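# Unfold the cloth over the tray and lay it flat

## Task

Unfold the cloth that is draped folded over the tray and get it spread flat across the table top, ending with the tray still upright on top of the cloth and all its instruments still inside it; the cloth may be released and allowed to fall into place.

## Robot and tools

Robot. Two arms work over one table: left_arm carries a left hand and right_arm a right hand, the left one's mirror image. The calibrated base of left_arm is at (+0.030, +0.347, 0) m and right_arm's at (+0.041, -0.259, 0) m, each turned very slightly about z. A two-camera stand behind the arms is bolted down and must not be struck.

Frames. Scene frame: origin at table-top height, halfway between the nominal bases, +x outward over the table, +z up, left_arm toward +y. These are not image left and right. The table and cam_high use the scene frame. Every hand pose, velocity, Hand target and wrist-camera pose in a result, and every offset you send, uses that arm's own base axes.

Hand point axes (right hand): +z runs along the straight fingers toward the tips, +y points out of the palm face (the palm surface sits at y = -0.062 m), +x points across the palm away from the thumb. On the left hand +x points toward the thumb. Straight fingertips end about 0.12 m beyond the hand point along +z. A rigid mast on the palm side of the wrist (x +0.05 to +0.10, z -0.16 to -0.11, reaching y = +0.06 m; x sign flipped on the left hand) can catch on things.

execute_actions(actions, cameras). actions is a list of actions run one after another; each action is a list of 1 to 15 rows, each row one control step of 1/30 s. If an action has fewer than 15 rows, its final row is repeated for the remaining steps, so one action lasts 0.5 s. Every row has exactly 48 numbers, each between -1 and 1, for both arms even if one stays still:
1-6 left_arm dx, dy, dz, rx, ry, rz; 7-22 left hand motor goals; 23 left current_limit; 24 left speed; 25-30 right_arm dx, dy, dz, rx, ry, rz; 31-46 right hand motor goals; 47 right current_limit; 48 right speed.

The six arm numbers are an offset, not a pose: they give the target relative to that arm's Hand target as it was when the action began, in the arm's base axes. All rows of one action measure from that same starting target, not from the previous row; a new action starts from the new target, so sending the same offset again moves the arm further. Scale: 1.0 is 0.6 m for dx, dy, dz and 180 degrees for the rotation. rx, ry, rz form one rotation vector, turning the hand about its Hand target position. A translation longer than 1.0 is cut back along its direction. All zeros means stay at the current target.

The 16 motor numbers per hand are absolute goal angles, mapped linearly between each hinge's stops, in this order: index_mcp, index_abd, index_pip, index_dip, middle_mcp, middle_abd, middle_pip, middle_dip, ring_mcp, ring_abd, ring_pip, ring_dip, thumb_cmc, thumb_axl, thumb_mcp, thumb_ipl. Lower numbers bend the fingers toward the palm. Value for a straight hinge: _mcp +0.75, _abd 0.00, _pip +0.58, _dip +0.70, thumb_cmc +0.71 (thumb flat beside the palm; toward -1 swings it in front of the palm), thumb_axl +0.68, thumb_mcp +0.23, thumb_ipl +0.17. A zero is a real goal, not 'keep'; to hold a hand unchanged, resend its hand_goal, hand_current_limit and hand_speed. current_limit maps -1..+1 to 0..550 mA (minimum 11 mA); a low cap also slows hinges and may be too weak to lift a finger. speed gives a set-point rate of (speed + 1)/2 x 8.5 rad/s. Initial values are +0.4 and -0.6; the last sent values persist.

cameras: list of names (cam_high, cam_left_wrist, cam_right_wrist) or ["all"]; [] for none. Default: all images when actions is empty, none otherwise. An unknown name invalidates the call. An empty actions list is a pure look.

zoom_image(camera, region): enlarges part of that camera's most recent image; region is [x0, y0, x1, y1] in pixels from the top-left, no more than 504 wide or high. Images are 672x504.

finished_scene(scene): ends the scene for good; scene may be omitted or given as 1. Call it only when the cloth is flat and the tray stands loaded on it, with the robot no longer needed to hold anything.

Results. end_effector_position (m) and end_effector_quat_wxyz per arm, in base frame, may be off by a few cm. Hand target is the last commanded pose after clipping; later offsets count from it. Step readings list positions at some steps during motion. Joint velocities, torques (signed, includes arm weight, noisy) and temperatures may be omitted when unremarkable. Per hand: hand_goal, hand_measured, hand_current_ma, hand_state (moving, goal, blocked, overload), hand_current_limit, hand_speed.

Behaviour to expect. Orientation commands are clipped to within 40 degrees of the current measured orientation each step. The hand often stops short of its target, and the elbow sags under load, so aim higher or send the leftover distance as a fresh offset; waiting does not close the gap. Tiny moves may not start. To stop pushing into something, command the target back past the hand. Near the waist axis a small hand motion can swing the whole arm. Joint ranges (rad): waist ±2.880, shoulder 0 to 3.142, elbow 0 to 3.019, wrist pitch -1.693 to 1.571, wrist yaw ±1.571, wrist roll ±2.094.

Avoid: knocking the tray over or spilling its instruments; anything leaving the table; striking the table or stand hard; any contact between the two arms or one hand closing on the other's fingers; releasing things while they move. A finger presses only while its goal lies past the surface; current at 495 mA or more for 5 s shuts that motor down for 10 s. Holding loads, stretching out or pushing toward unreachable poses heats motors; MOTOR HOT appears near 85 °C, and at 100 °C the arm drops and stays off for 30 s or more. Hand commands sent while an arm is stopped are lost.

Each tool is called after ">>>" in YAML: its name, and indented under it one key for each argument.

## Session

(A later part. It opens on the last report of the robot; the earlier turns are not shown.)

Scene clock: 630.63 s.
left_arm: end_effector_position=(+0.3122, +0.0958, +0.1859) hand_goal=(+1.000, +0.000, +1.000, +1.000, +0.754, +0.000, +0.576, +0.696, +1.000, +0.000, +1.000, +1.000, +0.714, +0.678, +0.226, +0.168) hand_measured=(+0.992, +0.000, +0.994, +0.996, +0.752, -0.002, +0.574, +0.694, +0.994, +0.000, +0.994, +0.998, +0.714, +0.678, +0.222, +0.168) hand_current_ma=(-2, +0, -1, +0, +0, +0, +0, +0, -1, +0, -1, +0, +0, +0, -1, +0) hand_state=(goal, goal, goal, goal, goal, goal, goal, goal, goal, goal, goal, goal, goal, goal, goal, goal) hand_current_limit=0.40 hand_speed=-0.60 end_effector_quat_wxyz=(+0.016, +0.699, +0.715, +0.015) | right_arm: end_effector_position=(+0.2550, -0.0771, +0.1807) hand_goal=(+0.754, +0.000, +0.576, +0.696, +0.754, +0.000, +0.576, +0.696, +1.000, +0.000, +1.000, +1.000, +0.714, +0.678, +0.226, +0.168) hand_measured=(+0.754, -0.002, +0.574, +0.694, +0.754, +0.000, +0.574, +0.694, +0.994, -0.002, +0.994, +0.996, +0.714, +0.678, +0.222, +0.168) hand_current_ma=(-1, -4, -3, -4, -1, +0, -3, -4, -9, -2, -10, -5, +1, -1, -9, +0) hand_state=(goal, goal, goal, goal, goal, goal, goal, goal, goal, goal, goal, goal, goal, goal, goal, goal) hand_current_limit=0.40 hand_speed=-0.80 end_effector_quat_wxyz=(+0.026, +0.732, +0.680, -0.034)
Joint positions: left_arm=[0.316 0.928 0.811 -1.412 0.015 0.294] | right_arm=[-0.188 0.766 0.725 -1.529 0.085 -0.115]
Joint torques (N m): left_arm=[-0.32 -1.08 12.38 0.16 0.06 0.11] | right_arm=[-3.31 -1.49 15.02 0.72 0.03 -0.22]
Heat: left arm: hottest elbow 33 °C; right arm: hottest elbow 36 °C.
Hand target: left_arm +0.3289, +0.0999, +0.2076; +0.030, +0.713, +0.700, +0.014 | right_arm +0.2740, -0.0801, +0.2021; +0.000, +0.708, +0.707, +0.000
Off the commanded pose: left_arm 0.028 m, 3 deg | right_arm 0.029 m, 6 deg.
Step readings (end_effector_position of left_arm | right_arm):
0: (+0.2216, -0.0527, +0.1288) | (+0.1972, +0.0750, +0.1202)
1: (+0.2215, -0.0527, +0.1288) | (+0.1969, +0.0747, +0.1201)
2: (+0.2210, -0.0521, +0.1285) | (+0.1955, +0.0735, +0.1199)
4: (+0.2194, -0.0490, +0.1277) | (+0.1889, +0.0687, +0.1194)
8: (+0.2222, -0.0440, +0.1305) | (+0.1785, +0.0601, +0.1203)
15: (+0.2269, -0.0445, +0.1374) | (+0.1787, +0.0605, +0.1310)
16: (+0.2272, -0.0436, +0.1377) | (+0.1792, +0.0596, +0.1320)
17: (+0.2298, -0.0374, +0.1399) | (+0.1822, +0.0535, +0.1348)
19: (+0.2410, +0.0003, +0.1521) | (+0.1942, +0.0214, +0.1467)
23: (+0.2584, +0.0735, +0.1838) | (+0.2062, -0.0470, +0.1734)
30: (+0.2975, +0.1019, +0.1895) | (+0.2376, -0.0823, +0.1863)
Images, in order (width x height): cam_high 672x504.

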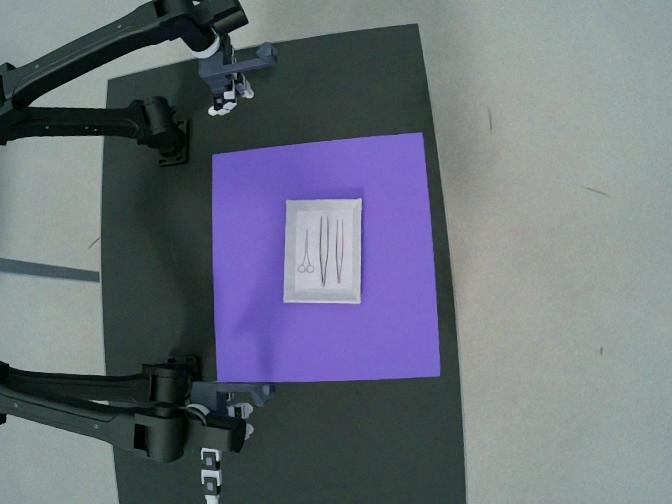

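>>> execute_actions:
  actions:
    - [[0,0,0,0,0,0,1,0,1,1,0.754,0,0.576,0.696,1,0,1,1,0.714,0.678,0.226,0.168,0.4,-0.6,0.05,-0.2,0.08,0,0,0,0.754,0,0.576,0.696,0.754,0,0.576,0.696,1,0,1,1,0.714,0.678,0.226,0.168,0.4,-0.8]]
  cameras: ["cam_high"]

>>> zoom_image:
  camera: "cam_high"
  region: [190, 250, 350, 400]

Scene clock: 636.83 s.
left_arm: end_effector_position=(+0.3150, +0.0940, +0.1862) hand_goal=(+1.000, +0.000, +1.000, +1.000, +0.754, +0.000, +0.576, +0.696, +1.000, +0.000, +1.000, +1.000, +0.714, +0.678, +0.226, +0.168) hand_measured=(+0.992, +0.000, +0.994, +0.996, +0.752, -0.002, +0.574, +0.694, +0.994, +0.000, +0.994, +0.998, +0.714, +0.678, +0.222, +0.168) hand_current_ma=(-2, +0, -1, +0, +0, +0, +0, +0, -1, +0, -1, +0, +0, +0, -1, +0) hand_state=(goal, goal, goal, goal, goal, goal, goal, goal, goal, goal, goal, goal, goal, goal, goal, goal) hand_current_limit=0.40 hand_speed=-0.60 end_effector_quat_wxyz=(+0.022, +0.711, +0.703, +0.000) | right_arm: end_effector_position=(+0.2966, -0.1899, +0.2294) hand_goal=(+0.754, +0.000, +0.576, +0.696, +0.754, +0.000, +0.576, +0.696, +1.000, +0.000, +1.000, +1.000, +0.714, +0.678, +0.226, +0.168) hand_measured=(+0.754, -0.002, +0.574, +0.694, +0.754, +0.000, +0.574, +0.694, +0.994, -0.002, +0.994, +0.996, +0.714, +0.678, +0.222, +0.168) hand_current_ma=(-1, -3, -3, -4, -1, -1, -3, -4, -9, -2, -10, -5, +1, -1, -10, +0) hand_state=(goal, goal, goal, goal, goal, goal, goal, goal, goal, goal, goal, goal, goal, goal, goal, goal) hand_current_limit=0.40 hand_speed=-0.80 end_effector_quat_wxyz=(-0.013, +0.709, +0.705, -0.005)
Joint positions: left_arm=[0.335 0.95 0.828 -1.429 0.04 0.345] | right_arm=[-0.66 1.056 1.018 -1.56 0.007 -0.653]
Joint torques (N m): left_arm=[-0.38 -1.44 12.44 -0.03 0.11 0.1] | right_arm=[-3.19 -5.3 15.01 0.08 -0.16 -0.17]
Heat: left arm: hottest elbow 34 °C; right arm: hottest elbow 38 °C.
Hand target: left_arm +0.3290, +0.1000, +0.2077; +0.030, +0.713, +0.700, +0.014 | right_arm +0.3040, -0.2001, +0.2501; +0.000, +0.708, +0.707, +0.000
Off the commanded pose: left_arm 0.026 m, 2 deg | right_arm 0.024 m, 2 deg.
Step readings (end_effector_position of left_arm | right_arm):
0: (+0.3122, +0.0957, +0.1859) | (+0.2551, -0.0770, +0.1807)
1: (+0.3123, +0.0956, +0.1860) | (+0.2553, -0.0774, +0.1812)
2: (+0.3124, +0.0951, +0.1861) | (+0.2564, -0.0811, +0.1829)
4: (+0.3126, +0.0942, +0.1864) | (+0.2592, -0.1072, +0.1938)
8: (+0.3147, +0.0954, +0.1870) | (+0.2672, -0.1779, +0.2269)
15: (+0.3149, +0.0945, +0.1863) | (+0.2925, -0.1973, +0.2313)
Images, in order (width x height): cam_high 672x504.

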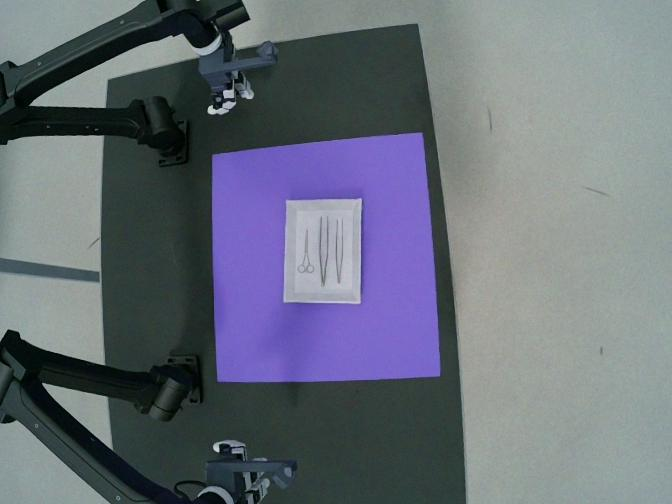

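Scaled by 3.150.

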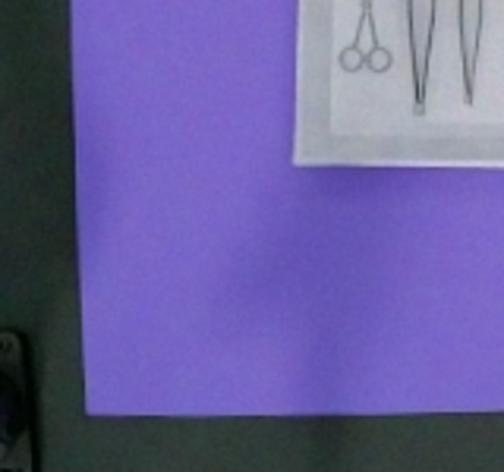

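Cloth is flat and open, with the tray and its instruments on it.

>>> finished_scene:

The scene is finished: the task was done.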